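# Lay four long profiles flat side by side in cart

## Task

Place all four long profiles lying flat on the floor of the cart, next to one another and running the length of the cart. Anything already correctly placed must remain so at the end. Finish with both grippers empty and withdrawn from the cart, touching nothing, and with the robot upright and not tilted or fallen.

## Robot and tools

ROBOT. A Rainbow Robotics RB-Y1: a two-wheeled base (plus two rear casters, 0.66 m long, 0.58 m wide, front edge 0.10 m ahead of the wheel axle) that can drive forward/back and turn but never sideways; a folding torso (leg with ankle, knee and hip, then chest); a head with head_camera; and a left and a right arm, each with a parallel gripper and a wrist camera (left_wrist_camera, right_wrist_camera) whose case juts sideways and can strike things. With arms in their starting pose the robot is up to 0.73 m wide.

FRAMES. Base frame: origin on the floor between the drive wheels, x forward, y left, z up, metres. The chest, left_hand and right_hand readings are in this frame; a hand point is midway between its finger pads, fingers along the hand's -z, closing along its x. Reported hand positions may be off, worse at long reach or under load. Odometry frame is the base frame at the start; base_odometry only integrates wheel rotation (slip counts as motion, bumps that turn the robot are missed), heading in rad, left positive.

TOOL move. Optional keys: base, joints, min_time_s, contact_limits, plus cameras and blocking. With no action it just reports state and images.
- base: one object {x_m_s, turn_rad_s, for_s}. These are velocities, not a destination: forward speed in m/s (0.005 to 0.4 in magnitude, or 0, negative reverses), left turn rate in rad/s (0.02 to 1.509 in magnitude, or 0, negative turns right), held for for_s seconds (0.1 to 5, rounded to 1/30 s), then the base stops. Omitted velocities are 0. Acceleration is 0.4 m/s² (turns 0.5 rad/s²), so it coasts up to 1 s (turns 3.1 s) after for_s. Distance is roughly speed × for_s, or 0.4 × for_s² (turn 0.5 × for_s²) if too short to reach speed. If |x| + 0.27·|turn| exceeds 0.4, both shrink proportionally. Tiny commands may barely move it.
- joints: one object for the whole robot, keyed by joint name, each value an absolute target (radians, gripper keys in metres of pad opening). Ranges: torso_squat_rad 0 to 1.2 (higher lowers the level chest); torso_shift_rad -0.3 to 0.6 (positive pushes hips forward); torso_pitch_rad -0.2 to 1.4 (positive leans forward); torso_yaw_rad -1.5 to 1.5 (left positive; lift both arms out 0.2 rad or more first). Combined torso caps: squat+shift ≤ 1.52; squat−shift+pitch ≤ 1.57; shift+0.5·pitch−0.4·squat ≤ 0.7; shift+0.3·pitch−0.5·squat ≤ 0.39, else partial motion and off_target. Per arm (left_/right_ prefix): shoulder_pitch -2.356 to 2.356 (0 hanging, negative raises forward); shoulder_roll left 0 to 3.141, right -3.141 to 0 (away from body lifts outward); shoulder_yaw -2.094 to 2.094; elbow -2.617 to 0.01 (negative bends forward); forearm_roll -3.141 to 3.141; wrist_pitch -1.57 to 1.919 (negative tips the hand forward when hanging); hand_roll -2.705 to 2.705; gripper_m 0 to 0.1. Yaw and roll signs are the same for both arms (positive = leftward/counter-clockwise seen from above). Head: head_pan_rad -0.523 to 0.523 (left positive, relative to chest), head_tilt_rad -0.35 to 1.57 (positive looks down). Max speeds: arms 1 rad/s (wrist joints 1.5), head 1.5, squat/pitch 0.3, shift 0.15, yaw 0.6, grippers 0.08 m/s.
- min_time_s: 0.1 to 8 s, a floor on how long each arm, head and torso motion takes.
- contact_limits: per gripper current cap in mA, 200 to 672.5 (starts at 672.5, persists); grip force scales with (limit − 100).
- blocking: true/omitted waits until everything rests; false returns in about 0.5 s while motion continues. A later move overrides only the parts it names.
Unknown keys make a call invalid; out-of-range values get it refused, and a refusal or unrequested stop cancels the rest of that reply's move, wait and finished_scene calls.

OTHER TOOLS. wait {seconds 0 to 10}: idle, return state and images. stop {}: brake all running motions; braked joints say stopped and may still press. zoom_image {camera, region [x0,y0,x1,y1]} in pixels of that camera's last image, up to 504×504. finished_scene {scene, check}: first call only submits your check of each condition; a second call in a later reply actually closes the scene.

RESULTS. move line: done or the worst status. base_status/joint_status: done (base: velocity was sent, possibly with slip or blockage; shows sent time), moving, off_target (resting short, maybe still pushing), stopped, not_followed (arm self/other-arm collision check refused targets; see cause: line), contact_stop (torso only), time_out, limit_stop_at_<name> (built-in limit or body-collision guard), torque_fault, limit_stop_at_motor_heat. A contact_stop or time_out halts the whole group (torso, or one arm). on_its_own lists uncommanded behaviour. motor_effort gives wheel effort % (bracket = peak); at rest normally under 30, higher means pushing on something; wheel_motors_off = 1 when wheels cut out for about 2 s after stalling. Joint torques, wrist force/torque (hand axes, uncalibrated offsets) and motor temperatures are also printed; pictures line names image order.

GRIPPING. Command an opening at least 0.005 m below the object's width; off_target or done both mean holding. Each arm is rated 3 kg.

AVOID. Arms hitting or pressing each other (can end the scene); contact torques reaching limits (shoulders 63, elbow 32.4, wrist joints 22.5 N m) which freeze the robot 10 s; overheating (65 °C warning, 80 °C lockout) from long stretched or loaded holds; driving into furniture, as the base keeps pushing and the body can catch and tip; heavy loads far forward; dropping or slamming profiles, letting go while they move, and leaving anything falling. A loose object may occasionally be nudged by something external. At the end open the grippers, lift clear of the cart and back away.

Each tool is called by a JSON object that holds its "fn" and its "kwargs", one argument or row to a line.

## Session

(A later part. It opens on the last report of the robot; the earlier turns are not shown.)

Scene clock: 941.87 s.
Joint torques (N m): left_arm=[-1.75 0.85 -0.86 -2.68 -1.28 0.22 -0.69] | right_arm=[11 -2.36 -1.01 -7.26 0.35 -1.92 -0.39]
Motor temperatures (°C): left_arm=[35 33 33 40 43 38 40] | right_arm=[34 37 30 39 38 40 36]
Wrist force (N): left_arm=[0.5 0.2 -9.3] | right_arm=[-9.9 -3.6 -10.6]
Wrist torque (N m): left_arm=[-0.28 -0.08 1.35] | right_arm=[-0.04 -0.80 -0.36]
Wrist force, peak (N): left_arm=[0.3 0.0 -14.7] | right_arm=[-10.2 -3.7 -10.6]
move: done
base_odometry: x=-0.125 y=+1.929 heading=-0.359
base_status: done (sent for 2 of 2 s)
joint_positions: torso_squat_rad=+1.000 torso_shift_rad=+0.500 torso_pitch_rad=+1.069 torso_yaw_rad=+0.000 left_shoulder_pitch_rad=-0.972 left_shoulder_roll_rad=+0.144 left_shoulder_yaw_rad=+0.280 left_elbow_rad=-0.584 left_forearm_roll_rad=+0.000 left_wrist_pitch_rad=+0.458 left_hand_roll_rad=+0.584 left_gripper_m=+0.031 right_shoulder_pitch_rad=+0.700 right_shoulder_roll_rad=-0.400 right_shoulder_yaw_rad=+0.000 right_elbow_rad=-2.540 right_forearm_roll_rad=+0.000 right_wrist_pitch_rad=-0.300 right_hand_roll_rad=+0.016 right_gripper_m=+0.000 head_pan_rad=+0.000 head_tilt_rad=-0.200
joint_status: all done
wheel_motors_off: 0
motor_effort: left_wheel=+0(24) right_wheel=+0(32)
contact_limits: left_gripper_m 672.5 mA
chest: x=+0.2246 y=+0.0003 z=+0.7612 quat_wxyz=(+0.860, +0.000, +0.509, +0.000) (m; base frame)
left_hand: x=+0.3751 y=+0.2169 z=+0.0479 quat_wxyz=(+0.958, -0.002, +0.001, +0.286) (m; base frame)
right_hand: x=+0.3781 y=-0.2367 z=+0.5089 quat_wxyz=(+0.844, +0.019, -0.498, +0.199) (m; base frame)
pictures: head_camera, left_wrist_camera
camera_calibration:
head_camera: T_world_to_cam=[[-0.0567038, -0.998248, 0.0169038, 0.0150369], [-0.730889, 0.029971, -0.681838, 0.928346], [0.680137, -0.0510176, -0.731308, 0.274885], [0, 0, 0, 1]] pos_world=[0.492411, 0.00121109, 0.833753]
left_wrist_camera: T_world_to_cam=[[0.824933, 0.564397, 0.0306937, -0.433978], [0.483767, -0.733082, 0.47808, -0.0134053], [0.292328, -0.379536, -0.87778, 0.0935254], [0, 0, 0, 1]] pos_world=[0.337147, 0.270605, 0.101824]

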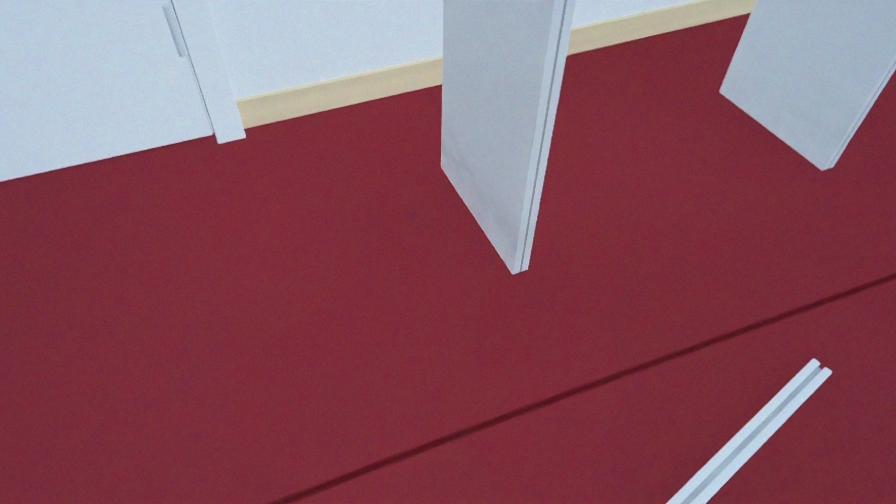

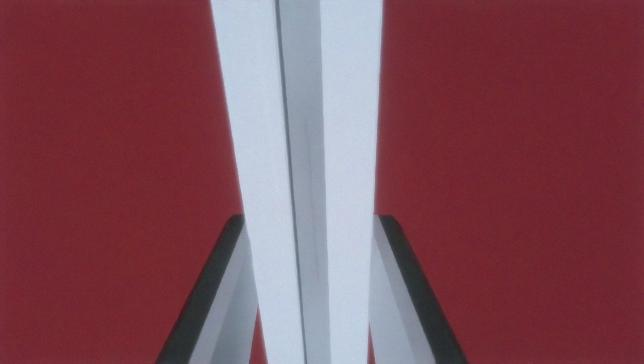

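{"fn": "move", "kwargs": {
  "joints": {"left_gripper_m":0.034},
  "contact_limits": {"left_gripper_m":300},
  "cameras": []
}}

{"fn": "move", "kwargs": {
  "joints": {"left_gripper_m":0.1},
  "contact_limits": {"left_gripper_m":672.5},
  "cameras": []
}}

{"fn": "move", "kwargs": {
  "joints": {"left_shoulder_pitch_rad":-0.644,"left_shoulder_roll_rad":0.0646,"left_shoulder_yaw_rad":0.2025,"left_elbow_rad":-1.321,"left_wrist_pitch_rad":0.8666},
  "min_time_s": 1,
  "cameras": ["left_wrist_camera"]
}}

{"fn": "move", "kwargs": {
  "base": {"turn_rad_s":-0.8,"for_s":1.32},
  "joints": {"left_hand_roll_rad":-0.016,"head_tilt_rad":0.1},
  "cameras": ["head_camera"]
}}

Scene clock: 955.83 s.
Joint torques (N m): left_arm=[-1.55 0.56 -0.32 -2.74 -0.51 0.27 -0.24] | right_arm=[10.89 -2.07 -1.24 -7.09 0.34 -1.86 -0.32]
Motor temperatures (°C): left_arm=[35 33 33 39 43 38 40] | right_arm=[34 37 30 39 38 40 36]
Wrist force (N): left_arm=[-0.6 0.6 -9.7] | right_arm=[-9.9 -3.5 -10.5]
Wrist torque (N m): left_arm=[-0.33 -0.21 0.22] | right_arm=[-0.06 -0.79 -0.37]
Wrist force, peak (N): left_arm=[0.4 0.4 -11.6] | right_arm=[-10.2 -3.8 -10.4]
move: done
base_odometry: x=-0.125 y=+1.929 heading=-0.359
base_status: not commanded
joint_positions: torso_squat_rad=+1.000 torso_shift_rad=+0.500 torso_pitch_rad=+1.069 torso_yaw_rad=+0.000 left_shoulder_pitch_rad=-0.972 left_shoulder_roll_rad=+0.144 left_shoulder_yaw_rad=+0.280 left_elbow_rad=-0.584 left_forearm_roll_rad=+0.000 left_wrist_pitch_rad=+0.458 left_hand_roll_rad=+0.584 left_gripper_m=+0.034 right_shoulder_pitch_rad=+0.700 right_shoulder_roll_rad=-0.400 right_shoulder_yaw_rad=+0.000 right_elbow_rad=-2.540 right_forearm_roll_rad=+0.000 right_wrist_pitch_rad=-0.300 right_hand_roll_rad=+0.016 right_gripper_m=+0.000 head_pan_rad=+0.000 head_tilt_rad=-0.200
joint_status: all done
wheel_motors_off: 0
motor_effort: left_wheel=+0(1) right_wheel=-1(2)
contact_limits: left_gripper_m 300 mA
chest: x=+0.2246 y=+0.0003 z=+0.7612 quat_wxyz=(+0.860, +0.000, +0.509, +0.000) (m; base frame)
left_hand: x=+0.3751 y=+0.2169 z=+0.0479 quat_wxyz=(+0.958, -0.002, +0.001, +0.285) (m; base frame)
right_hand: x=+0.3781 y=-0.2367 z=+0.5089 quat_wxyz=(+0.844, +0.019, -0.498, +0.199) (m; base frame)
pictures: none
No camera images: "cameras" was empty.

Scene clock: 957.10 s.
Joint torques (N m): left_arm=[-2.13 0.61 -0.31 -2.35 -0.49 0.14 -0.12] | right_arm=[11.04 -2.63 -1.2 -7.22 0.24 -1.48 -0.16]
Motor temperatures (°C): left_arm=[35 33 33 39 43 38 40] | right_arm=[34 37 30 39 38 40 36]
Wrist force (N): left_arm=[-0.6 0.7 -9.4] | right_arm=[-10.0 -3.8 -10.4]
Wrist torque (N m): left_arm=[-0.34 -0.19 0.22] | right_arm=[-0.03 -0.82 -0.37]
Wrist force, peak (N): left_arm=[-0.3 0.4 -9.8] | right_arm=[-10.2 -3.7 -10.5]
move: done
base_odometry: x=-0.125 y=+1.929 heading=-0.359
base_status: not commanded
joint_positions: torso_squat_rad=+1.000 torso_shift_rad=+0.500 torso_pitch_rad=+1.069 torso_yaw_rad=+0.000 left_shoulder_pitch_rad=-0.972 left_shoulder_roll_rad=+0.144 left_shoulder_yaw_rad=+0.280 left_elbow_rad=-0.584 left_forearm_roll_rad=+0.000 left_wrist_pitch_rad=+0.458 left_hand_roll_rad=+0.584 left_gripper_m=+0.100 right_shoulder_pitch_rad=+0.700 right_shoulder_roll_rad=-0.400 right_shoulder_yaw_rad=+0.000 right_elbow_rad=-2.540 right_forearm_roll_rad=+0.000 right_wrist_pitch_rad=-0.300 right_hand_roll_rad=+0.016 right_gripper_m=+0.000 head_pan_rad=+0.000 head_tilt_rad=-0.200
joint_status: all done
wheel_motors_off: 0
motor_effort: left_wheel=+1(1) right_wheel=-2(2)
contact_limits: left_gripper_m 672.5 mA
chest: x=+0.2246 y=+0.0003 z=+0.7612 quat_wxyz=(+0.860, +0.000, +0.509, +0.000) (m; base frame)
left_hand: x=+0.3751 y=+0.2169 z=+0.0479 quat_wxyz=(+0.958, -0.002, +0.001, +0.285) (m; base frame)
right_hand: x=+0.3781 y=-0.2367 z=+0.5089 quat_wxyz=(+0.844, +0.019, -0.498, +0.199) (m; base frame)
pictures: none
No camera images: "cameras" was empty.

Scene clock: 958.47 s.
Joint torques (N m): left_arm=[0.27 -1.16 -1.07 -6 -0.33 -0.01 -0.17] | right_arm=[11.26 -2.14 -1.54 -7.04 0.2 -1.84 -0.28]
Motor temperatures (°C): left_arm=[35 33 33 39 43 38 40] | right_arm=[34 37 30 39 38 40 36]
Wrist force (N): left_arm=[-1.2 0.8 -9.5] | right_arm=[-10.1 -3.6 -10.1]
Wrist torque (N m): left_arm=[-0.37 -0.28 0.21] | right_arm=[-0.06 -0.84 -0.36]
Wrist force, peak (N): left_arm=[-1.6 0.9 -10.2] | right_arm=[-10.0 -4.0 -10.6]
move: done
base_odometry: x=-0.125 y=+1.929 heading=-0.359
base_status: not commanded
joint_positions: torso_squat_rad=+1.000 torso_shift_rad=+0.500 torso_pitch_rad=+1.069 torso_yaw_rad=+0.000 left_shoulder_pitch_rad=-0.644 left_shoulder_roll_rad=+0.065 left_shoulder_yaw_rad=+0.203 left_elbow_rad=-1.321 left_forearm_roll_rad=+0.000 left_wrist_pitch_rad=+0.867 left_hand_roll_rad=+0.584 left_gripper_m=+0.100 right_shoulder_pitch_rad=+0.700 right_shoulder_roll_rad=-0.400 right_shoulder_yaw_rad=+0.000 right_elbow_rad=-2.540 right_forearm_roll_rad=+0.000 right_wrist_pitch_rad=-0.300 right_hand_roll_rad=+0.016 right_gripper_m=+0.000 head_pan_rad=+0.000 head_tilt_rad=-0.200
joint_status: all done
wheel_motors_off: 0
motor_effort: left_wheel=+0(1) right_wheel=-1(4)
contact_limits: left_gripper_m 672.5 mA
chest: x=+0.2246 y=+0.0003 z=+0.7612 quat_wxyz=(+0.860, +0.000, +0.509, +0.000) (m; base frame)
left_hand: x=+0.3759 y=+0.2179 z=+0.1180 quat_wxyz=(+0.958, -0.001, +0.001, +0.287) (m; base frame)
right_hand: x=+0.3781 y=-0.2367 z=+0.5089 quat_wxyz=(+0.844, +0.019, -0.498, +0.199) (m; base frame)
pictures: left_wrist_camera
camera_calibration:
left_wrist_camera: T_world_to_cam=[[0.823591, 0.566291, 0.0318127, -0.437389], [0.485081, -0.73233, 0.4779, -0.0471946], [0.293928, -0.378163, -0.877838, 0.154292], [0, 0, 0, 1]] pos_world=[0.337772, 0.271475, 0.171912]

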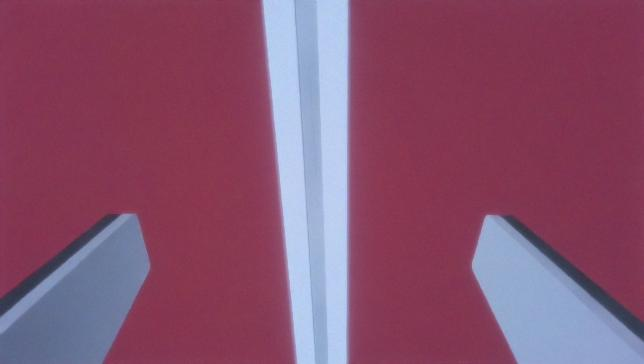

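Scene clock: 961.47 s.
Joint torques (N m): left_arm=[1.06 -1.1 -1.13 -5.79 -0.39 0.02 0.68] | right_arm=[11.19 -2.02 -0.57 -7.13 0.19 -1.63 -0.21]
Motor temperatures (°C): left_arm=[35 33 33 39 43 38 40] | right_arm=[34 37 30 39 38 40 36]
Wrist force (N): left_arm=[-0.9 0.5 -10.1] | right_arm=[-9.7 -3.7 -10.7]
Wrist torque (N m): left_arm=[-0.30 -0.25 0.18] | right_arm=[-0.04 -0.77 -0.36]
Wrist force, peak (N): left_arm=[-1.0 0.7 -10.2] | right_arm=[-10.1 -3.5 -10.7]
move: done
base_odometry: x=-0.125 y=+1.929 heading=-1.247
base_status: done (sent for 1.33 of 1.33 s)
joint_positions: torso_squat_rad=+1.000 torso_shift_rad=+0.500 torso_pitch_rad=+1.069 torso_yaw_rad=+0.000 left_shoulder_pitch_rad=-0.644 left_shoulder_roll_rad=+0.065 left_shoulder_yaw_rad=+0.203 left_elbow_rad=-1.321 left_forearm_roll_rad=+0.000 left_wrist_pitch_rad=+0.867 left_hand_roll_rad=-0.016 left_gripper_m=+0.100 right_shoulder_pitch_rad=+0.700 right_shoulder_roll_rad=-0.400 right_shoulder_yaw_rad=+0.000 right_elbow_rad=-2.540 right_forearm_roll_rad=+0.000 right_wrist_pitch_rad=-0.300 right_hand_roll_rad=+0.016 right_gripper_m=+0.000 head_pan_rad=+0.000 head_tilt_rad=+0.100
joint_status: all done
wheel_motors_off: 0
motor_effort: left_wheel=+8(35) right_wheel=-2(37)
contact_limits: left_gripper_m 672.5 mA
chest: x=+0.2246 y=+0.0003 z=+0.7612 quat_wxyz=(+0.860, +0.000, +0.509, +0.000) (m; base frame)
left_hand: x=+0.3760 y=+0.2179 z=+0.1180 quat_wxyz=(+1.000, -0.002, +0.000, -0.009) (m; base frame)
right_hand: x=+0.3781 y=-0.2367 z=+0.5089 quat_wxyz=(+0.844, +0.019, -0.498, +0.199) (m; base frame)
pictures: head_camera
camera_calibration:
head_camera: T_world_to_cam=[[-0.0493254, -0.998234, 0.0331104, -0.00158883], [-0.899716, 0.0300142, -0.435443, 0.791157], [0.43368, -0.0512683, -0.899607, 0.517141], [0, 0, 0, 1]] pos_world=[0.487465, 0.00118094, 0.809779]

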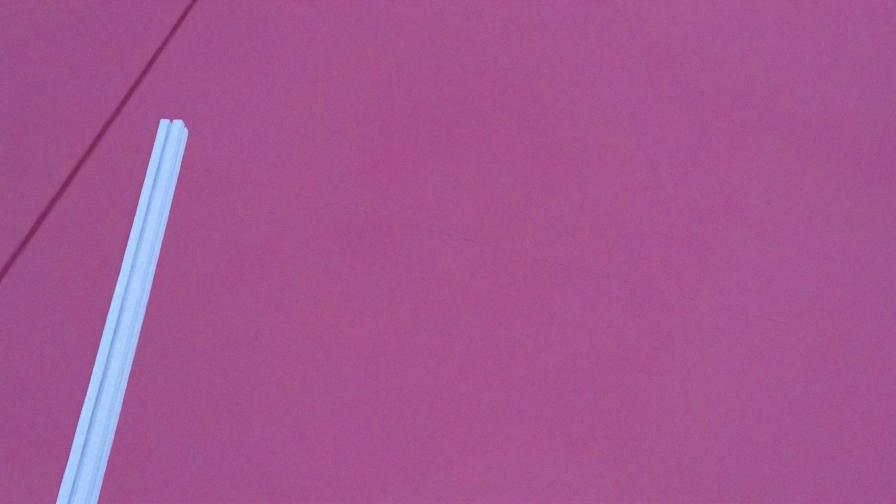

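{"fn": "move", "kwargs": {
  "base": {"x_m_s":0.3,"for_s":2.49},
  "cameras": []
}}

{"fn": "move", "kwargs": {
  "base": {"turn_rad_s":0.8,"for_s":1.89},
  "joints": {"head_tilt_rad":0.2},
  "cameras": ["head_camera","left_wrist_camera"]
}}

Scene clock: 989.50 s.
Joint torques (N m): left_arm=[1.51 -0.61 -1.14 -5.72 -0.59 -0.12 0.56] | right_arm=[11.1 -2.17 -1.04 -7.02 0.31 -1.7 -0.29]
Motor temperatures (°C): left_arm=[35 33 33 39 43 38 40] | right_arm=[34 37 30 39 38 40 36]
Wrist force (N): left_arm=[-1.0 0.5 -9.9] | right_arm=[-10.1 -3.5 -10.3]
Wrist torque (N m): left_arm=[-0.32 -0.27 0.19] | right_arm=[-0.06 -0.83 -0.37]
Wrist force, peak (N): left_arm=[-0.8 0.6 -10.2] | right_arm=[-10.0 -3.9 -10.8]
move: done
base_odometry: x=+0.113 y=+1.218 heading=-1.247
base_status: done (sent for 2.5 of 2.5 s)
joint_positions: torso_squat_rad=+1.000 torso_shift_rad=+0.500 torso_pitch_rad=+1.069 torso_yaw_rad=+0.000 left_shoulder_pitch_rad=-0.644 left_shoulder_roll_rad=+0.065 left_shoulder_yaw_rad=+0.203 left_elbow_rad=-1.321 left_forearm_roll_rad=+0.000 left_wrist_pitch_rad=+0.867 left_hand_roll_rad=-0.016 left_gripper_m=+0.100 right_shoulder_pitch_rad=+0.700 right_shoulder_roll_rad=-0.400 right_shoulder_yaw_rad=+0.000 right_elbow_rad=-2.540 right_forearm_roll_rad=+0.000 right_wrist_pitch_rad=-0.300 right_hand_roll_rad=+0.016 right_gripper_m=+0.000 head_pan_rad=+0.000 head_tilt_rad=+0.100
joint_status: not commanded
wheel_motors_off: 0
motor_effort: left_wheel=-1(41) right_wheel=-5(29)
contact_limits: left_gripper_m 672.5 mA
chest: x=+0.2247 y=+0.0003 z=+0.7612 quat_wxyz=(+0.860, +0.000, +0.510, +0.000) (m; base frame)
left_hand: x=+0.3761 y=+0.2179 z=+0.1180 quat_wxyz=(+1.000, -0.002, +0.000, -0.009) (m; base frame)
right_hand: x=+0.3782 y=-0.2367 z=+0.5089 quat_wxyz=(+0.844, +0.019, -0.498, +0.199) (m; base frame)
pictures: none
No camera images: "cameras" was empty.

Scene clock: 993.37 s.
Joint torques (N m): left_arm=[1.33 -0.84 -0.61 -5.53 -0.38 -0.31 0.7] | right_arm=[10.72 -2.06 -0.81 -7.22 0.22 -1.81 -0.28]
Motor temperatures (°C): left_arm=[35 33 33 39 43 38 40] | right_arm=[34 37 30 39 38 40 36]
Wrist force (N): left_arm=[-0.8 0.7 -9.7] | right_arm=[-10.0 -3.5 -10.2]
Wrist torque (N m): left_arm=[-0.34 -0.25 0.18] | right_arm=[-0.06 -0.82 -0.37]
Wrist force, peak (N): left_arm=[-0.8 0.5 -10.1] | right_arm=[-10.1 -3.7 -10.8]
move: done
base_odometry: x=+0.113 y=+1.218 heading=+0.272
base_status: done (sent for 1.9 of 1.9 s)
joint_positions: torso_squat_rad=+1.000 torso_shift_rad=+0.500 torso_pitch_rad=+1.069 torso_yaw_rad=+0.000 left_shoulder_pitch_rad=-0.644 left_shoulder_roll_rad=+0.065 left_shoulder_yaw_rad=+0.203 left_elbow_rad=-1.321 left_forearm_roll_rad=+0.000 left_wrist_pitch_rad=+0.867 left_hand_roll_rad=-0.016 left_gripper_m=+0.100 right_shoulder_pitch_rad=+0.700 right_shoulder_roll_rad=-0.400 right_shoulder_yaw_rad=+0.000 right_elbow_rad=-2.540 right_forearm_roll_rad=+0.000 right_wrist_pitch_rad=-0.300 right_hand_roll_rad=+0.016 right_gripper_m=+0.000 head_pan_rad=+0.000 head_tilt_rad=+0.200
joint_status: all done
wheel_motors_off: 0
motor_effort: left_wheel=-1(31) right_wheel=+7(34)
contact_limits: left_gripper_m 672.5 mA
chest: x=+0.2247 y=+0.0003 z=+0.7612 quat_wxyz=(+0.860, +0.000, +0.510, +0.000) (m; base frame)
left_hand: x=+0.3761 y=+0.2179 z=+0.1179 quat_wxyz=(+1.000, -0.002, +0.000, -0.009) (m; base frame)
right_hand: x=+0.3782 y=-0.2367 z=+0.5089 quat_wxyz=(+0.844, +0.019, -0.498, +0.199) (m; base frame)
pictures: head_camera, left_wrist_camera
camera_calibration:
head_camera: T_world_to_cam=[[-0.0457743, -0.99823, 0.0379557, -0.00707902], [-0.93874, 0.0299923, -0.34332, 0.730021], [0.341574, -0.0513457, -0.938451, 0.587436], [0, 0, 0, 1]] pos_world=[0.484323, 0.00120081, 0.802179]
left_wrist_camera: T_world_to_cam=[[0.99943, 0.00218875, 0.0336887, -0.380934], [-0.0142185, -0.877784, 0.478846, 0.172066], [0.0306194, -0.479052, -0.877252, 0.275151], [0, 0, 0, 1]] pos_world=[0.374738, 0.283682, 0.171817]

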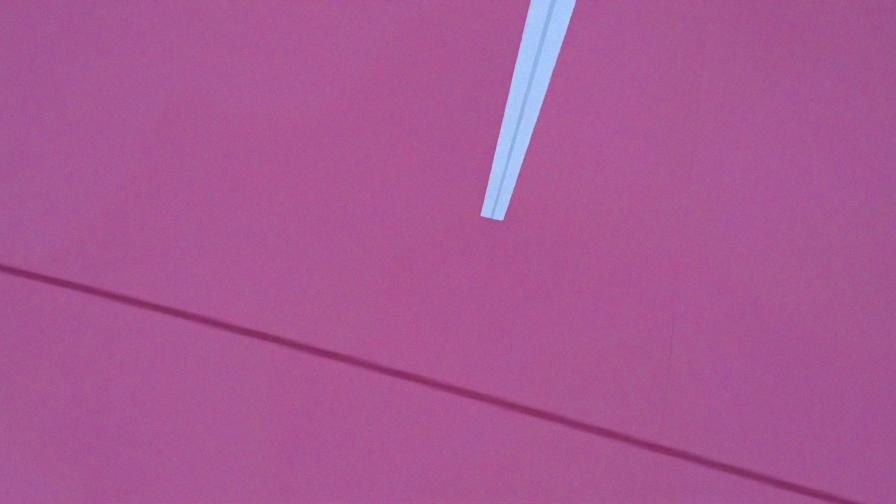

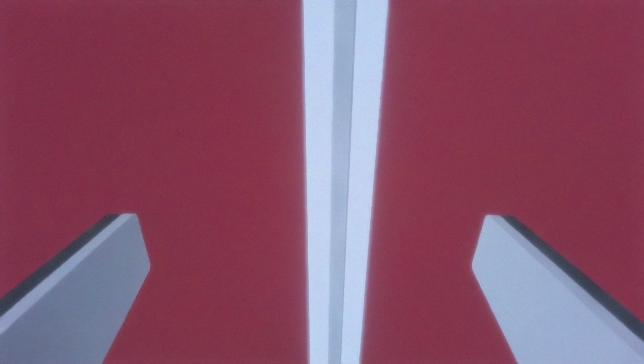

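{"fn": "move", "kwargs": {
  "base": {"x_m_s":0.05,"for_s":0.28},
  "cameras": ["left_wrist_camera"]
}}

{"fn": "move", "kwargs": {
  "joints": {"left_shoulder_pitch_rad":-0.972,"left_shoulder_roll_rad":0.144,"left_shoulder_yaw_rad":0.28,"left_elbow_rad":-0.584,"left_wrist_pitch_rad":0.4585},
  "min_time_s": 1.5,
  "cameras": ["left_wrist_camera"]
}}

{"fn": "move", "kwargs": {
  "joints": {"left_gripper_m":0.015},
  "cameras": ["left_wrist_camera"]
}}

{"fn": "move", "kwargs": {
  "joints": {"left_shoulder_pitch_rad":-0.644,"left_shoulder_roll_rad":0.0646,"left_shoulder_yaw_rad":0.2025,"left_elbow_rad":-1.321,"left_wrist_pitch_rad":0.8666},
  "min_time_s": 2,
  "cameras": ["left_wrist_camera","head_camera"]
}}

Scene clock: 1007.73 s.
Joint torques (N m): left_arm=[1.61 -0.77 -0.81 -5.77 -0.3 -0.21 0.76] | right_arm=[10.94 -2.05 -1.01 -7.24 0.24 -1.84 -0.41]
Motor temperatures (°C): left_arm=[35 33 33 39 43 38 40] | right_arm=[34 37 30 39 38 40 36]
Wrist force (N): left_arm=[-0.8 0.5 -9.5] | right_arm=[-10.0 -3.6 -10.6]
Wrist torque (N m): left_arm=[-0.32 -0.23 0.19] | right_arm=[-0.04 -0.80 -0.37]
Wrist force, peak (N): left_arm=[-1.4 0.4 -10.1] | right_arm=[-10.0 -3.7 -10.9]
move: done
base_odometry: x=+0.126 y=+1.222 heading=+0.272
base_status: done (sent for 0.27 of 0.27 s)
joint_positions: torso_squat_rad=+1.000 torso_shift_rad=+0.500 torso_pitch_rad=+1.069 torso_yaw_rad=+0.000 left_shoulder_pitch_rad=-0.644 left_shoulder_roll_rad=+0.065 left_shoulder_yaw_rad=+0.203 left_elbow_rad=-1.321 left_forearm_roll_rad=+0.000 left_wrist_pitch_rad=+0.867 left_hand_roll_rad=-0.016 left_gripper_m=+0.100 right_shoulder_pitch_rad=+0.700 right_shoulder_roll_rad=-0.400 right_shoulder_yaw_rad=+0.000 right_elbow_rad=-2.540 right_forearm_roll_rad=+0.000 right_wrist_pitch_rad=-0.300 right_hand_roll_rad=+0.016 right_gripper_m=+0.000 head_pan_rad=+0.000 head_tilt_rad=+0.200
joint_status: not commanded
wheel_motors_off: 0
motor_effort: left_wheel=-3(21) right_wheel=+8(44)
contact_limits: left_gripper_m 672.5 mA
chest: x=+0.2247 y=+0.0003 z=+0.7612 quat_wxyz=(+0.860, +0.000, +0.510, +0.000) (m; base frame)
left_hand: x=+0.3761 y=+0.2179 z=+0.1179 quat_wxyz=(+1.000, -0.002, +0.000, -0.009) (m; base frame)
right_hand: x=+0.3782 y=-0.2367 z=+0.5089 quat_wxyz=(+0.844, +0.019, -0.498, +0.199) (m; base frame)
pictures: left_wrist_camera
camera_calibration:
left_wrist_camera: T_world_to_cam=[[0.99943, 0.00218751, 0.0336943, -0.380936], [-0.0142224, -0.877783, 0.478847, 0.172066], [0.0306238, -0.479054, -0.877251, 0.275148], [0, 0, 0, 1]] pos_world=[0.37474, 0.283681, 0.171816]

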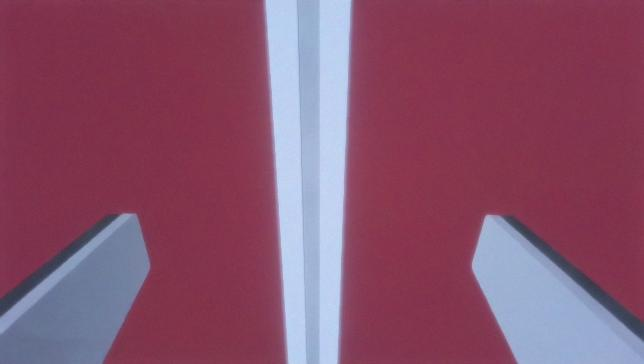

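Scene clock: 1009.53 s.
Joint torques (N m): left_arm=[-1.72 1.6 0.13 -2.26 -0.22 -0.01 0.52] | right_arm=[10.86 -2.4 -1.4 -7.33 0.28 -1.83 -0.3]
Motor temperatures (°C): left_arm=[35 33 33 39 43 38 40] | right_arm=[34 37 30 39 38 40 36]
Wrist force (N): left_arm=[-0.6 0.5 -9.4] | right_arm=[-9.9 -3.6 -10.5]
Wrist torque (N m): left_arm=[-0.36 -0.19 0.21] | right_arm=[-0.05 -0.81 -0.37]
Wrist force, peak (N): left_arm=[-1.0 1.0 -9.9] | right_arm=[-10.0 -3.9 -10.7]
move: done
base_odometry: x=+0.126 y=+1.222 heading=+0.272
base_status: not commanded
joint_positions: torso_squat_rad=+1.000 torso_shift_rad=+0.500 torso_pitch_rad=+1.069 torso_yaw_rad=+0.000 left_shoulder_pitch_rad=-0.972 left_shoulder_roll_rad=+0.144 left_shoulder_yaw_rad=+0.280 left_elbow_rad=-0.584 left_forearm_roll_rad=+0.000 left_wrist_pitch_rad=+0.458 left_hand_roll_rad=-0.016 left_gripper_m=+0.100 right_shoulder_pitch_rad=+0.700 right_shoulder_roll_rad=-0.400 right_shoulder_yaw_rad=+0.000 right_elbow_rad=-2.540 right_forearm_roll_rad=+0.000 right_wrist_pitch_rad=-0.300 right_hand_roll_rad=+0.016 right_gripper_m=+0.000 head_pan_rad=+0.000 head_tilt_rad=+0.200
joint_status: all done
wheel_motors_off: 0
motor_effort: left_wheel=-2(3) right_wheel=+6(9)
contact_limits: left_gripper_m 672.5 mA
chest: x=+0.2247 y=+0.0003 z=+0.7612 quat_wxyz=(+0.860, +0.000, +0.510, +0.000) (m; base frame)
left_hand: x=+0.3752 y=+0.2168 z=+0.0478 quat_wxyz=(+1.000, -0.002, +0.001, -0.011) (m; base frame)
right_hand: x=+0.3782 y=-0.2367 z=+0.5089 quat_wxyz=(+0.844, +0.019, -0.498, +0.199) (m; base frame)
pictures: left_wrist_camera
camera_calibration:
left_wrist_camera: T_world_to_cam=[[0.999466, -0.000734612, 0.0326569, -0.376995], [-0.0163135, -0.877369, 0.479538, 0.205353], [0.0282999, -0.479815, -0.876913, 0.214193], [0, 0, 0, 1]] pos_world=[0.374082, 0.282666, 0.101666]

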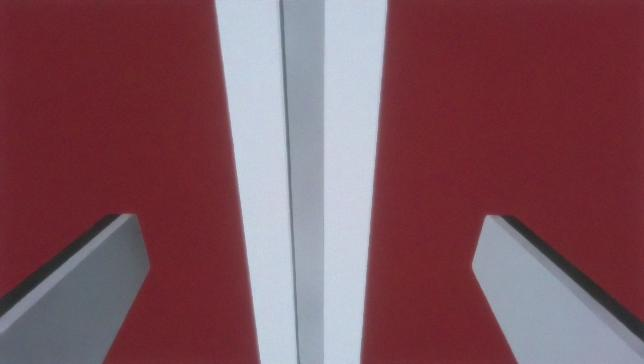

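Scene clock: 1011.03 s.
Joint torques (N m): left_arm=[-2.26 1.06 0.12 -3.46 -0.43 -0.38 0.48] | right_arm=[11.2 -2.08 -0.96 -7.15 0.34 -1.86 -0.4]
Motor temperatures (°C): left_arm=[35 33 33 39 43 38 40] | right_arm=[34 37 30 39 38 40 36]
Wrist force (N): left_arm=[-1.7 0.0 -10.8] | right_arm=[-9.9 -3.6 -10.4]
Wrist torque (N m): left_arm=[-0.31 -0.05 0.72] | right_arm=[-0.05 -0.80 -0.36]
Wrist force, peak (N): left_arm=[-1.4 0.6 -11.3] | right_arm=[-10.2 -3.8 -10.4]
move: off_target
base_odometry: x=+0.126 y=+1.222 heading=+0.272
base_status: not commanded
joint_positions: torso_squat_rad=+1.000 torso_shift_rad=+0.500 torso_pitch_rad=+1.069 torso_yaw_rad=+0.000 left_shoulder_pitch_rad=-0.972 left_shoulder_roll_rad=+0.144 left_shoulder_yaw_rad=+0.280 left_elbow_rad=-0.584 left_forearm_roll_rad=+0.000 left_wrist_pitch_rad=+0.459 left_hand_roll_rad=-0.016 left_gripper_m=+0.030 right_shoulder_pitch_rad=+0.700 right_shoulder_roll_rad=-0.400 right_shoulder_yaw_rad=+0.000 right_elbow_rad=-2.540 right_forearm_roll_rad=+0.000 right_wrist_pitch_rad=-0.300 right_hand_roll_rad=+0.016 right_gripper_m=+0.000 head_pan_rad=+0.000 head_tilt_rad=+0.200
joint_status: left_gripper_m off_target (ended at +0.030, target +0.015)
wheel_motors_off: 0
motor_effort: left_wheel=-2(3) right_wheel=+5(9)
contact_limits: left_gripper_m 672.5 mA
chest: x=+0.2247 y=+0.0003 z=+0.7612 quat_wxyz=(+0.860, +0.000, +0.510, +0.000) (m; base frame)
left_hand: x=+0.3748 y=+0.2169 z=+0.0478 quat_wxyz=(+1.000, -0.002, +0.001, -0.011) (m; base frame)
right_hand: x=+0.3782 y=-0.2367 z=+0.5089 quat_wxyz=(+0.844, +0.019, -0.498, +0.199) (m; base frame)
pictures: left_wrist_camera
camera_calibration:
left_wrist_camera: T_world_to_cam=[[0.999485, -0.000535327, 0.0320756, -0.376691], [-0.0158571, -0.877415, 0.479469, 0.205273], [0.0278869, -0.479731, -0.876972, 0.214342], [0, 0, 0, 1]] pos_world=[0.373775, 0.282735, 0.101633]

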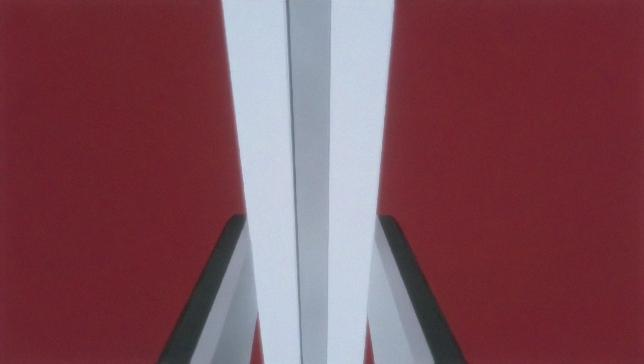

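Scene clock: 1013.33 s.
Joint torques (N m): left_arm=[-0.08 -0.92 -1.05 -7.3 -0.3 -0.04 0.22] | right_arm=[11.26 -2.24 -0.97 -7.22 0.4 -1.99 -0.46]
Motor temperatures (°C): left_arm=[35 33 33 39 43 38 40] | right_arm=[34 37 30 39 38 40 36]
Wrist force (N): left_arm=[-0.9 0.4 -18.7] | right_arm=[-10.1 -3.7 -10.3]
Wrist torque (N m): left_arm=[-0.26 -0.28 0.18] | right_arm=[-0.03 -0.82 -0.37]
Wrist force, peak (N): left_arm=[-1.2 -0.4 -19.2] | right_arm=[-10.2 -3.9 -10.4]
move: done
base_odometry: x=+0.126 y=+1.222 heading=+0.272
base_status: not commanded
joint_positions: torso_squat_rad=+1.000 torso_shift_rad=+0.500 torso_pitch_rad=+1.069 torso_yaw_rad=+0.000 left_shoulder_pitch_rad=-0.644 left_shoulder_roll_rad=+0.065 left_shoulder_yaw_rad=+0.203 left_elbow_rad=-1.321 left_forearm_roll_rad=+0.000 left_wrist_pitch_rad=+0.867 left_hand_roll_rad=-0.016 left_gripper_m=+0.030 right_shoulder_pitch_rad=+0.700 right_shoulder_roll_rad=-0.400 right_shoulder_yaw_rad=+0.000 right_elbow_rad=-2.540 right_forearm_roll_rad=+0.000 right_wrist_pitch_rad=-0.300 right_hand_roll_rad=+0.016 right_gripper_m=+0.000 head_pan_rad=+0.000 head_tilt_rad=+0.200
joint_status: all done
wheel_motors_off: 0
motor_effort: left_wheel=-2(3) right_wheel=+6(8)
contact_limits: left_gripper_m 672.5 mA
chest: x=+0.2247 y=+0.0003 z=+0.7612 quat_wxyz=(+0.860, +0.000, +0.510, +0.000) (m; base frame)
left_hand: x=+0.3757 y=+0.2179 z=+0.1178 quat_wxyz=(+1.000, -0.002, +0.001, -0.009) (m; base frame)
right_hand: x=+0.3782 y=-0.2367 z=+0.5089 quat_wxyz=(+0.844, +0.019, -0.498, +0.199) (m; base frame)
pictures: head_camera, left_wrist_camera
camera_calibration:
head_camera: T_world_to_cam=[[-0.0457752, -0.99823, 0.0379553, -0.00707899], [-0.938735, 0.0299926, -0.343332, 0.730024], [0.341586, -0.051346, -0.938447, 0.587434], [0, 0, 0, 1]] pos_world=[0.484316, 0.00120066, 0.802185]
left_wrist_camera: T_world_to_cam=[[0.999453, 0.00235661, 0.0329737, -0.380523], [-0.0137263, -0.877822, 0.47879, 0.171985], [0.0300734, -0.478981, -0.87731, 0.275296], [0, 0, 0, 1]] pos_world=[0.374397, 0.28373, 0.171723]

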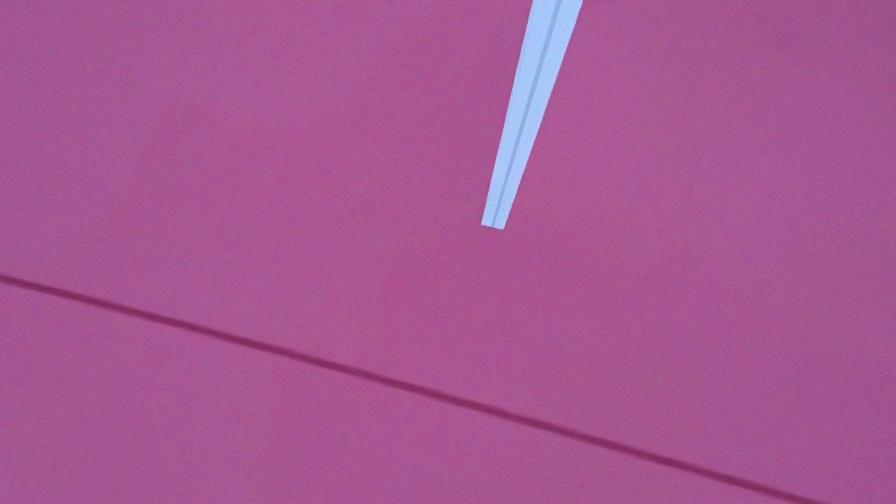

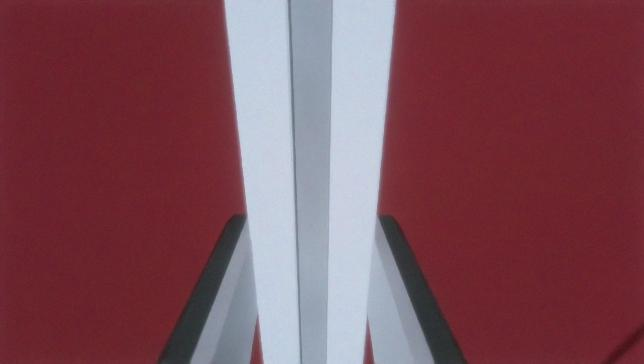

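{"fn": "move", "kwargs": {
  "base": {"x_m_s":-0.3,"for_s":1.45},
  "cameras": []
}}

{"fn": "move", "kwargs": {
  "joints": {"torso_squat_rad":0.6,"torso_shift_rad":0.35,"torso_pitch_rad":1.1,"left_shoulder_pitch_rad":-0.8857,"left_shoulder_roll_rad":0.1203,"left_shoulder_yaw_rad":0.2626,"left_elbow_rad":-1.3755,"left_wrist_pitch_rad":1.1315,"right_shoulder_pitch_rad":0.1,"right_shoulder_roll_rad":-0.25},
  "min_time_s": 2.0,
  "cameras": []
}}

{"fn": "move", "kwargs": {
  "joints": {"torso_squat_rad":0.35,"torso_shift_rad":0.25,"torso_pitch_rad":0.9,"left_shoulder_pitch_rad":-0.84,"left_shoulder_roll_rad":0.1085,"left_shoulder_yaw_rad":0.252,"left_elbow_rad":-1.959,"left_wrist_pitch_rad":1.869,"head_tilt_rad":0.3},
  "min_time_s": 2.0,
  "cameras": ["head_camera"]
}}

Scene clock: 1023.97 s.
Joint torques (N m): left_arm=[-0.34 -0.88 -0.61 -7.36 -0.12 -0.01 -0.02] | right_arm=[10.54 -1.81 -1.43 -7.19 0.17 -1.86 -0.44]
Motor temperatures (°C): left_arm=[35 33 33 39 43 38 40] | right_arm=[34 37 30 39 38 40 36]
Wrist force (N): left_arm=[-0.9 0.4 -19.0] | right_arm=[-10.1 -3.7 -10.3]
Wrist torque (N m): left_arm=[-0.31 -0.27 0.20] | right_arm=[-0.03 -0.83 -0.36]
Wrist force, peak (N): left_arm=[-1.3 0.8 -19.5] | right_arm=[-10.2 -3.7 -10.9]
move: done
base_odometry: x=-0.298 y=+1.103 heading=+0.272
base_status: done (sent for 1.47 of 1.47 s)
joint_positions: torso_squat_rad=+1.000 torso_shift_rad=+0.500 torso_pitch_rad=+1.069 torso_yaw_rad=+0.000 left_shoulder_pitch_rad=-0.644 left_shoulder_roll_rad=+0.065 left_shoulder_yaw_rad=+0.203 left_elbow_rad=-1.321 left_forearm_roll_rad=+0.000 left_wrist_pitch_rad=+0.867 left_hand_roll_rad=-0.016 left_gripper_m=+0.030 right_shoulder_pitch_rad=+0.700 right_shoulder_roll_rad=-0.400 right_shoulder_yaw_rad=+0.000 right_elbow_rad=-2.540 right_forearm_roll_rad=+0.000 right_wrist_pitch_rad=-0.300 right_hand_roll_rad=+0.016 right_gripper_m=+0.000 head_pan_rad=+0.000 head_tilt_rad=+0.200
joint_status: not commanded
wheel_motors_off: 0
motor_effort: left_wheel=+3(36) right_wheel=+4(25)
contact_limits: left_gripper_m 672.5 mA
chest: x=+0.2247 y=+0.0003 z=+0.7612 quat_wxyz=(+0.860, +0.000, +0.510, +0.000) (m; base frame)
left_hand: x=+0.3757 y=+0.2180 z=+0.1178 quat_wxyz=(+1.000, -0.002, +0.001, -0.009) (m; base frame)
right_hand: x=+0.3782 y=-0.2367 z=+0.5089 quat_wxyz=(+0.844, +0.019, -0.498, +0.199) (m; base frame)
pictures: none
No camera images: "cameras" was empty.

Scene clock: 1026.30 s.
Joint torques (N m): left_arm=[-6.32 2.91 -0.23 -8.91 -0.27 0.05 0.19] | right_arm=[6.29 0.11 -0.86 -10.84 0.3 -2.09 -0.26]
Motor temperatures (°C): left_arm=[35 33 33 40 43 38 40] | right_arm=[34 37 30 39 38 40 36]
Wrist force (N): left_arm=[-0.3 0.5 -18.5] | right_arm=[-10.6 -3.8 -7.4]
Wrist torque (N m): left_arm=[-0.35 -0.17 0.17] | right_arm=[-0.01 -0.81 -0.37]
Wrist force, peak (N): left_arm=[-1.3 -0.1 -19.8] | right_arm=[-10.5 -3.7 -10.3]
move: done
base_odometry: x=-0.298 y=+1.103 heading=+0.272
base_status: not commanded
joint_positions: torso_squat_rad=+0.600 torso_shift_rad=+0.350 torso_pitch_rad=+1.100 torso_yaw_rad=+0.000 left_shoulder_pitch_rad=-0.885 left_shoulder_roll_rad=+0.120 left_shoulder_yaw_rad=+0.262 left_elbow_rad=-1.375 left_forearm_roll_rad=+0.000 left_wrist_pitch_rad=+1.131 left_hand_roll_rad=-0.016 left_gripper_m=+0.030 right_shoulder_pitch_rad=+0.100 right_shoulder_roll_rad=-0.250 right_shoulder_yaw_rad=+0.000 right_elbow_rad=-2.540 right_forearm_roll_rad=+0.000 right_wrist_pitch_rad=-0.300 right_hand_roll_rad=+0.016 right_gripper_m=+0.000 head_pan_rad=+0.000 head_tilt_rad=+0.200
joint_status: all done
wheel_motors_off: 0
motor_effort: left_wheel=-1(3) right_wheel=-1(4)
contact_limits: left_gripper_m 672.5 mA
chest: x=+0.2460 y=+0.0003 z=+0.9634 quat_wxyz=(+0.852, +0.000, +0.523, +0.000) (m; base frame)
left_hand: x=+0.4973 y=+0.2168 z=+0.3562 quat_wxyz=(+1.000, -0.002, +0.002, -0.010) (m; base frame)
right_hand: x=+0.5412 y=-0.1949 z=+0.7969 quat_wxyz=(+0.675, +0.032, -0.726, +0.125) (m; base frame)
pictures: none
No camera images: "cameras" was empty.

Scene clock: 1028.63 s.
Joint torques (N m): left_arm=[-9.24 1.15 -0.68 -10.51 -0.43 0.17 0.24] | right_arm=[3.79 -0.61 -1 -11.05 0.52 -1.87 -0.16]
Motor temperatures (°C): left_arm=[35 33 33 40 43 38 40] | right_arm=[34 37 30 39 38 40 36]
Wrist force (N): left_arm=[-0.6 0.3 -18.6] | right_arm=[-10.6 -3.6 -5.9]
Wrist torque (N m): left_arm=[-0.37 -0.21 0.26] | right_arm=[-0.07 -0.80 -0.39]
Wrist force, peak (N): left_arm=[-0.5 0.6 -20.3] | right_arm=[-11.1 -3.7 -7.1]
move: done
base_odometry: x=-0.298 y=+1.103 heading=+0.272
base_status: not commanded
joint_positions: torso_squat_rad=+0.350 torso_shift_rad=+0.250 torso_pitch_rad=+0.900 torso_yaw_rad=+0.000 left_shoulder_pitch_rad=-0.840 left_shoulder_roll_rad=+0.109 left_shoulder_yaw_rad=+0.252 left_elbow_rad=-1.958 left_forearm_roll_rad=+0.000 left_wrist_pitch_rad=+1.869 left_hand_roll_rad=-0.016 left_gripper_m=+0.030 right_shoulder_pitch_rad=+0.100 right_shoulder_roll_rad=-0.250 right_shoulder_yaw_rad=+0.000 right_elbow_rad=-2.540 right_forearm_roll_rad=+0.000 right_wrist_pitch_rad=-0.300 right_hand_roll_rad=+0.016 right_gripper_m=+0.000 head_pan_rad=+0.000 head_tilt_rad=+0.300
joint_status: all done
wheel_motors_off: 0
motor_effort: left_wheel=+0(2) right_wheel=+1(4)
contact_limits: left_gripper_m 672.5 mA
chest: x=+0.1772 y=+0.0003 z=+1.1098 quat_wxyz=(+0.900, +0.000, +0.435, +0.000) (m; base frame)
left_hand: x=+0.4985 y=+0.2178 z=+0.6960 quat_wxyz=(+1.000, -0.002, +0.001, -0.010) (m; base frame)
right_hand: x=+0.4996 y=-0.1949 z=+1.0053 quat_wxyz=(+0.600, +0.020, -0.790, +0.128) (m; base frame)
pictures: head_camera
camera_calibration:
head_camera: T_world_to_cam=[[-0.0483132, -0.998227, 0.0347721, -0.0195371], [-0.912898, 0.030003, -0.407084, 0.869532], [0.405318, -0.0514109, -0.912729, 0.91101], [0, 0, 0, 1]] pos_world=[0.423601, 0.0012448, 1.18616]

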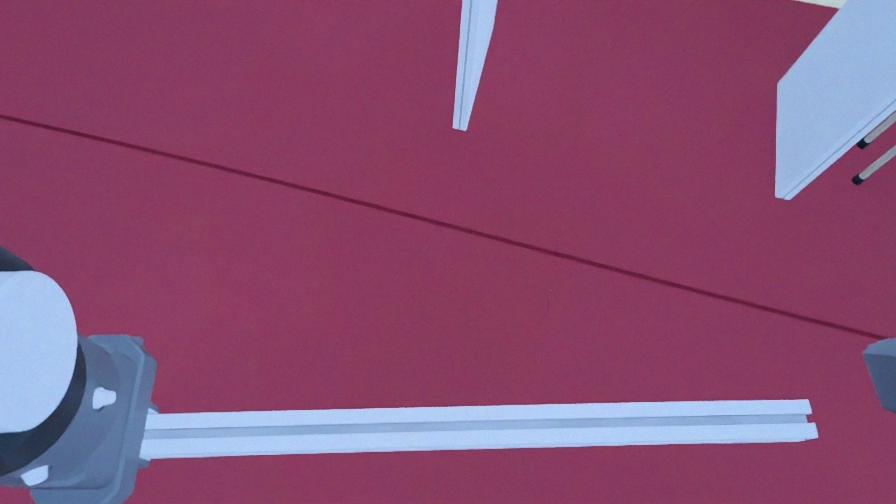

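{"fn": "move", "kwargs": {
  "base": {"turn_rad_s":-0.8,"for_s":2.26},
  "cameras": []
}}

{"fn": "move", "kwargs": {
  "base": {"x_m_s":0.4,"for_s":4.47},
  "cameras": []
}}

{"fn": "move", "kwargs": {
  "base": {"turn_rad_s":0.8,"for_s":1.885},
  "cameras": ["head_camera"]
}}

Scene clock: 1041.17 s.
Joint torques (N m): left_arm=[-9.13 1.92 -1.58 -10.38 -0.37 0.16 0.21] | right_arm=[4.14 -0.12 -1.15 -10.87 0.3 -1.84 -0.25]
Motor temperatures (°C): left_arm=[35 33 33 41 43 38 40] | right_arm=[34 37 30 40 37 40 36]
Wrist force (N): left_arm=[0.1 0.4 -18.7] | right_arm=[-10.8 -3.7 -6.0]
Wrist torque (N m): left_arm=[-0.41 -0.13 0.23] | right_arm=[-0.05 -0.83 -0.40]
Wrist force, peak (N): left_arm=[0.3 0.7 -18.9] | right_arm=[-11.0 -3.9 -6.1]
move: done
base_odometry: x=-0.298 y=+1.103 heading=-1.541
base_status: done (sent for 2.27 of 2.27 s)
joint_positions: torso_squat_rad=+0.350 torso_shift_rad=+0.250 torso_pitch_rad=+0.900 torso_yaw_rad=+0.000 left_shoulder_pitch_rad=-0.839 left_shoulder_roll_rad=+0.109 left_shoulder_yaw_rad=+0.252 left_elbow_rad=-1.958 left_forearm_roll_rad=+0.000 left_wrist_pitch_rad=+1.869 left_hand_roll_rad=-0.016 left_gripper_m=+0.030 right_shoulder_pitch_rad=+0.100 right_shoulder_roll_rad=-0.250 right_shoulder_yaw_rad=+0.000 right_elbow_rad=-2.540 right_forearm_roll_rad=+0.000 right_wrist_pitch_rad=-0.300 right_hand_roll_rad=+0.016 right_gripper_m=+0.000 head_pan_rad=+0.000 head_tilt_rad=+0.300
joint_status: not commanded
wheel_motors_off: 0
motor_effort: left_wheel=+8(34) right_wheel=+0(32)
contact_limits: left_gripper_m 672.5 mA
chest: x=+0.1772 y=+0.0003 z=+1.1098 quat_wxyz=(+0.900, +0.000, +0.435, +0.000) (m; base frame)
left_hand: x=+0.4985 y=+0.2178 z=+0.6960 quat_wxyz=(+1.000, -0.002, +0.002, -0.010) (m; base frame)
right_hand: x=+0.4996 y=-0.1949 z=+1.0053 quat_wxyz=(+0.600, +0.020, -0.790, +0.128) (m; base frame)
pictures: none
No camera images: "cameras" was empty.

Scene clock: 1047.17 s.
Joint torques (N m): left_arm=[-9.46 2.02 -1.01 -10.35 -0.21 0.19 -0.03] | right_arm=[4.08 -0.2 -1.27 -11.29 0.49 -1.93 -0.3]
Motor temperatures (°C): left_arm=[35 33 33 41 43 38 40] | right_arm=[34 37 30 40 37 40 36]
Wrist force (N): left_arm=[-0.5 0.3 -18.5] | right_arm=[-10.6 -3.7 -5.8]
Wrist torque (N m): left_arm=[-0.37 -0.17 0.25] | right_arm=[-0.05 -0.81 -0.37]
Wrist force, peak (N): left_arm=[-1.5 0.3 -19.4] | right_arm=[-10.9 -3.8 -6.4]
move: done
base_odometry: x=-0.245 y=-0.683 heading=-1.541
base_status: done (sent for 4.47 of 4.47 s)
joint_positions: torso_squat_rad=+0.350 torso_shift_rad=+0.250 torso_pitch_rad=+0.901 torso_yaw_rad=+0.000 left_shoulder_pitch_rad=-0.839 left_shoulder_roll_rad=+0.108 left_shoulder_yaw_rad=+0.252 left_elbow_rad=-1.958 left_forearm_roll_rad=+0.000 left_wrist_pitch_rad=+1.869 left_hand_roll_rad=-0.016 left_gripper_m=+0.030 right_shoulder_pitch_rad=+0.100 right_shoulder_roll_rad=-0.250 right_shoulder_yaw_rad=+0.000 right_elbow_rad=-2.540 right_forearm_roll_rad=+0.000 right_wrist_pitch_rad=-0.300 right_hand_roll_rad=+0.016 right_gripper_m=+0.000 head_pan_rad=+0.000 head_tilt_rad=+0.300
joint_status: not commanded
wheel_motors_off: 0
motor_effort: left_wheel=+0(41) right_wheel=+0(45)
contact_limits: left_gripper_m 672.5 mA
chest: x=+0.1773 y=+0.0004 z=+1.1098 quat_wxyz=(+0.900, +0.000, +0.435, +0.000) (m; base frame)
left_hand: x=+0.4985 y=+0.2178 z=+0.6959 quat_wxyz=(+1.000, -0.002, +0.002, -0.010) (m; base frame)
right_hand: x=+0.4997 y=-0.1949 z=+1.0052 quat_wxyz=(+0.600, +0.020, -0.790, +0.128) (m; base frame)
pictures: none
No camera images: "cameras" was empty.

Scene clock: 1051.03 s.
Joint torques (N m): left_arm=[-9.73 2.12 -1.42 -10.64 -0.53 0.13 0.11] | right_arm=[3.71 -0.3 -0.8 -11.09 0.3 -1.95 -0.35]
Motor temperatures (°C): left_arm=[35 33 33 41 43 38 40] | right_arm=[34 37 30 40 37 40 36]
Wrist force (N): left_arm=[-0.1 0.8 -18.6] | right_arm=[-10.6 -3.6 -6.0]
Wrist torque (N m): left_arm=[-0.43 -0.14 0.24] | right_arm=[-0.06 -0.83 -0.39]
Wrist force, peak (N): left_arm=[-0.2 1.1 -19.1] | right_arm=[-10.9 -3.9 -6.1]
move: done
base_odometry: x=-0.245 y=-0.682 heading=-0.021
base_status: done (sent for 1.9 of 1.9 s)
joint_positions: torso_squat_rad=+0.350 torso_shift_rad=+0.250 torso_pitch_rad=+0.901 torso_yaw_rad=+0.000 left_shoulder_pitch_rad=-0.839 left_shoulder_roll_rad=+0.108 left_shoulder_yaw_rad=+0.252 left_elbow_rad=-1.958 left_forearm_roll_rad=+0.000 left_wrist_pitch_rad=+1.869 left_hand_roll_rad=-0.016 left_gripper_m=+0.030 right_shoulder_pitch_rad=+0.100 right_shoulder_roll_rad=-0.250 right_shoulder_yaw_rad=+0.000 right_elbow_rad=-2.540 right_forearm_roll_rad=+0.000 right_wrist_pitch_rad=-0.300 right_hand_roll_rad=+0.016 right_gripper_m=+0.000 head_pan_rad=+0.000 head_tilt_rad=+0.300
joint_status: not commanded
wheel_motors_off: 0
motor_effort: left_wheel=+0(33) right_wheel=+9(34)
contact_limits: left_gripper_m 672.5 mA
chest: x=+0.1773 y=+0.0004 z=+1.1098 quat_wxyz=(+0.900, +0.000, +0.435, +0.000) (m; base frame)
left_hand: x=+0.4985 y=+0.2178 z=+0.6959 quat_wxyz=(+1.000, -0.002, +0.002, -0.010) (m; base frame)
right_hand: x=+0.4997 y=-0.1949 z=+1.0052 quat_wxyz=(+0.600, +0.020, -0.790, +0.128) (m; base frame)
pictures: head_camera
camera_calibration:
head_camera: T_world_to_cam=[[-0.0482752, -0.998226, 0.0348405, -0.0195753], [-0.912944, 0.0299461, -0.406985, 0.869495], [0.40522, -0.0514547, -0.91277, 0.911021], [0, 0, 0, 1]] pos_world=[0.423691, 0.0012978, 1.18611]

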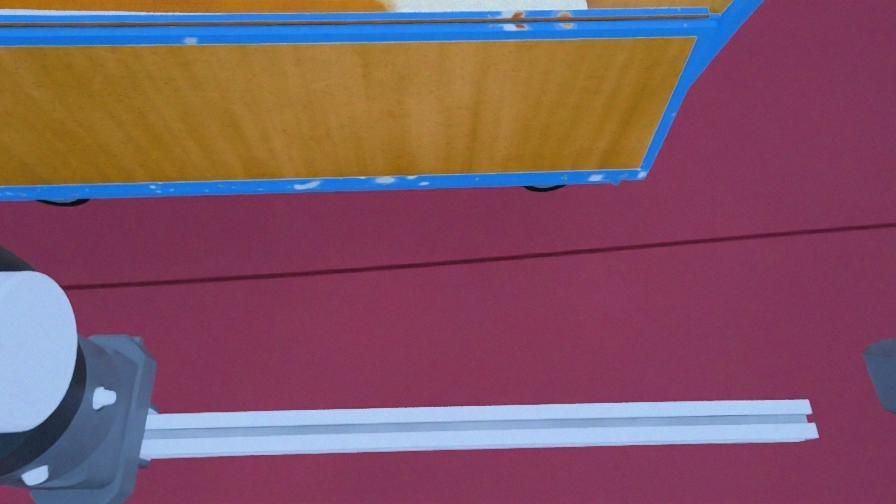

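{"fn": "move", "kwargs": {
  "base": {"x_m_s":0.3,"for_s":1.73},
  "cameras": ["head_camera","left_wrist_camera"]
}}

{"fn": "move", "kwargs": {
  "joints": {"head_pan_rad":0.52},
  "cameras": ["head_camera"]
}}

Scene clock: 1063.43 s.
Joint torques (N m): left_arm=[-9.77 2.45 -0.99 -10.25 -0.3 0.23 0.05] | right_arm=[4 -0.66 -1.1 -11.23 0.36 -2.14 -0.37]
Motor temperatures (°C): left_arm=[35 33 33 41 43 38 40] | right_arm=[34 37 30 40 37 40 36]
Wrist force (N): left_arm=[-0.5 0.5 -18.5] | right_arm=[-10.6 -3.6 -6.0]
Wrist torque (N m): left_arm=[-0.42 -0.20 0.26] | right_arm=[-0.07 -0.80 -0.39]
Wrist force, peak (N): left_arm=[0.3 0.5 -19.2] | right_arm=[-11.0 -3.6 -6.4]
move: done
base_odometry: x=+0.275 y=-0.693 heading=-0.021
base_status: done (sent for 1.73 of 1.73 s)
joint_positions: torso_squat_rad=+0.350 torso_shift_rad=+0.250 torso_pitch_rad=+0.901 torso_yaw_rad=+0.000 left_shoulder_pitch_rad=-0.839 left_shoulder_roll_rad=+0.108 left_shoulder_yaw_rad=+0.252 left_elbow_rad=-1.958 left_forearm_roll_rad=+0.000 left_wrist_pitch_rad=+1.869 left_hand_roll_rad=-0.016 left_gripper_m=+0.030 right_shoulder_pitch_rad=+0.100 right_shoulder_roll_rad=-0.250 right_shoulder_yaw_rad=+0.000 right_elbow_rad=-2.540 right_forearm_roll_rad=+0.000 right_wrist_pitch_rad=-0.300 right_hand_roll_rad=+0.016 right_gripper_m=+0.000 head_pan_rad=+0.000 head_tilt_rad=+0.300
joint_status: not commanded
wheel_motors_off: 0
motor_effort: left_wheel=-3(28) right_wheel=+1(42)
contact_limits: left_gripper_m 672.5 mA
chest: x=+0.1773 y=+0.0004 z=+1.1098 quat_wxyz=(+0.900, +0.000, +0.435, +0.000) (m; base frame)
left_hand: x=+0.4985 y=+0.2178 z=+0.6959 quat_wxyz=(+1.000, -0.002, +0.002, -0.010) (m; base frame)
right_hand: x=+0.4997 y=-0.1949 z=+1.0052 quat_wxyz=(+0.600, +0.020, -0.790, +0.128) (m; base frame)
pictures: head_camera, left_wrist_camera
camera_calibration:
head_camera: T_world_to_cam=[[-0.0482755, -0.998226, 0.0348398, -0.0195747], [-0.91294, 0.0299461, -0.406995, 0.869504], [0.405229, -0.0514545, -0.912766, 0.911018], [0, 0, 0, 1]] pos_world=[0.423689, 0.00129777, 1.18611]
left_wrist_camera: T_world_to_cam=[[0.999513, 0.000444471, 0.0312138, -0.520715], [-0.0145621, -0.877804, 0.478799, -0.102828], [0.0276124, -0.47902, -0.87737, 0.779952], [0, 0, 0, 1]] pos_world=[0.497428, 0.283581, 0.749794]

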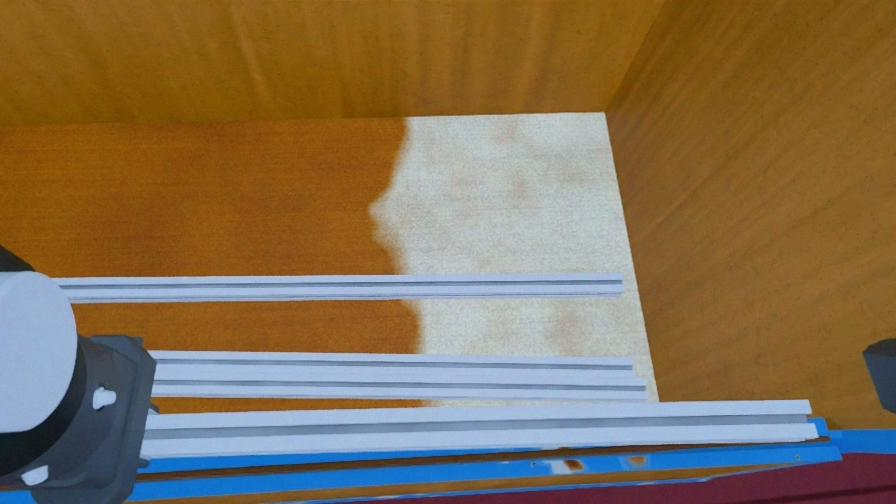

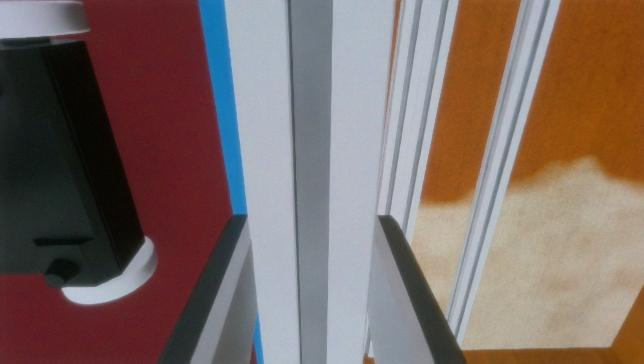

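Scene clock: 1064.43 s.
Joint torques (N m): left_arm=[-9.81 1.65 -1.14 -10.23 -0.22 -0.06 -0.04] | right_arm=[4.26 -0.76 -1.02 -11.24 0.43 -2.05 -0.37]
Motor temperatures (°C): left_arm=[35 33 33 41 43 38 40] | right_arm=[34 37 30 40 37 40 36]
Wrist force (N): left_arm=[-0.4 0.8 -18.6] | right_arm=[-10.8 -3.6 -6.0]
Wrist torque (N m): left_arm=[-0.45 -0.19 0.25] | right_arm=[-0.06 -0.82 -0.38]
Wrist force, peak (N): left_arm=[-0.3 0.3 -19.0] | right_arm=[-10.9 -3.7 -6.1]
move: done
base_odometry: x=+0.275 y=-0.693 heading=-0.021
base_status: not commanded
joint_positions: torso_squat_rad=+0.350 torso_shift_rad=+0.250 torso_pitch_rad=+0.901 torso_yaw_rad=+0.000 left_shoulder_pitch_rad=-0.839 left_shoulder_roll_rad=+0.108 left_shoulder_yaw_rad=+0.252 left_elbow_rad=-1.958 left_forearm_roll_rad=+0.000 left_wrist_pitch_rad=+1.869 left_hand_roll_rad=-0.016 left_gripper_m=+0.030 right_shoulder_pitch_rad=+0.100 right_shoulder_roll_rad=-0.250 right_shoulder_yaw_rad=+0.000 right_elbow_rad=-2.540 right_forearm_roll_rad=+0.000 right_wrist_pitch_rad=-0.300 right_hand_roll_rad=+0.016 right_gripper_m=+0.000 head_pan_rad=+0.520 head_tilt_rad=+0.300
joint_status: all done
wheel_motors_off: 0
motor_effort: left_wheel=-3(4) right_wheel=-1(2)
contact_limits: left_gripper_m 672.5 mA
chest: x=+0.1773 y=+0.0004 z=+1.1098 quat_wxyz=(+0.900, +0.000, +0.435, +0.000) (m; base frame)
left_hand: x=+0.4985 y=+0.2178 z=+0.6959 quat_wxyz=(+1.000, -0.002, +0.002, -0.010) (m; base frame)
right_hand: x=+0.4997 y=-0.1949 z=+1.0052 quat_wxyz=(+0.600, +0.020, -0.790, +0.128) (m; base frame)
pictures: head_camera
camera_calibration:
head_camera: T_world_to_cam=[[0.264426, -0.89479, -0.359764, 0.351808], [-0.901975, -0.0974183, -0.420655, 0.882375], [0.34135, 0.43573, -0.832838, 0.83572], [0, 0, 0, 1]] pos_world=[0.417581, 0.0366048, 1.19376]

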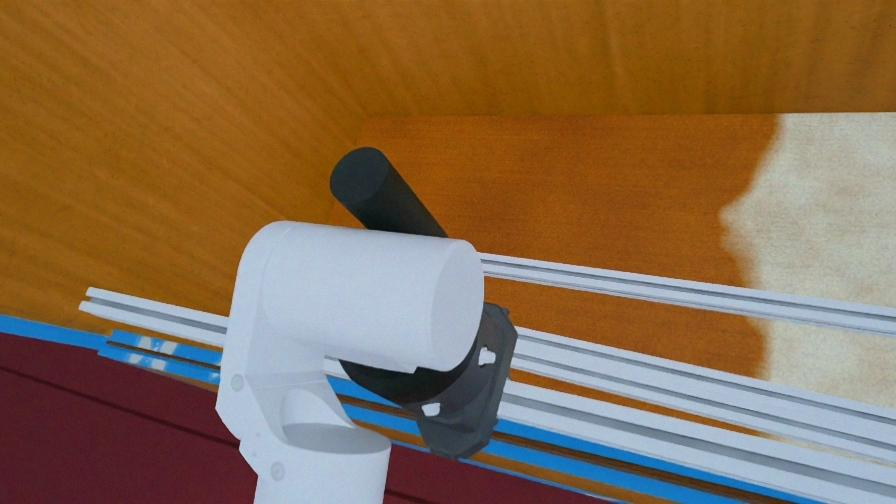

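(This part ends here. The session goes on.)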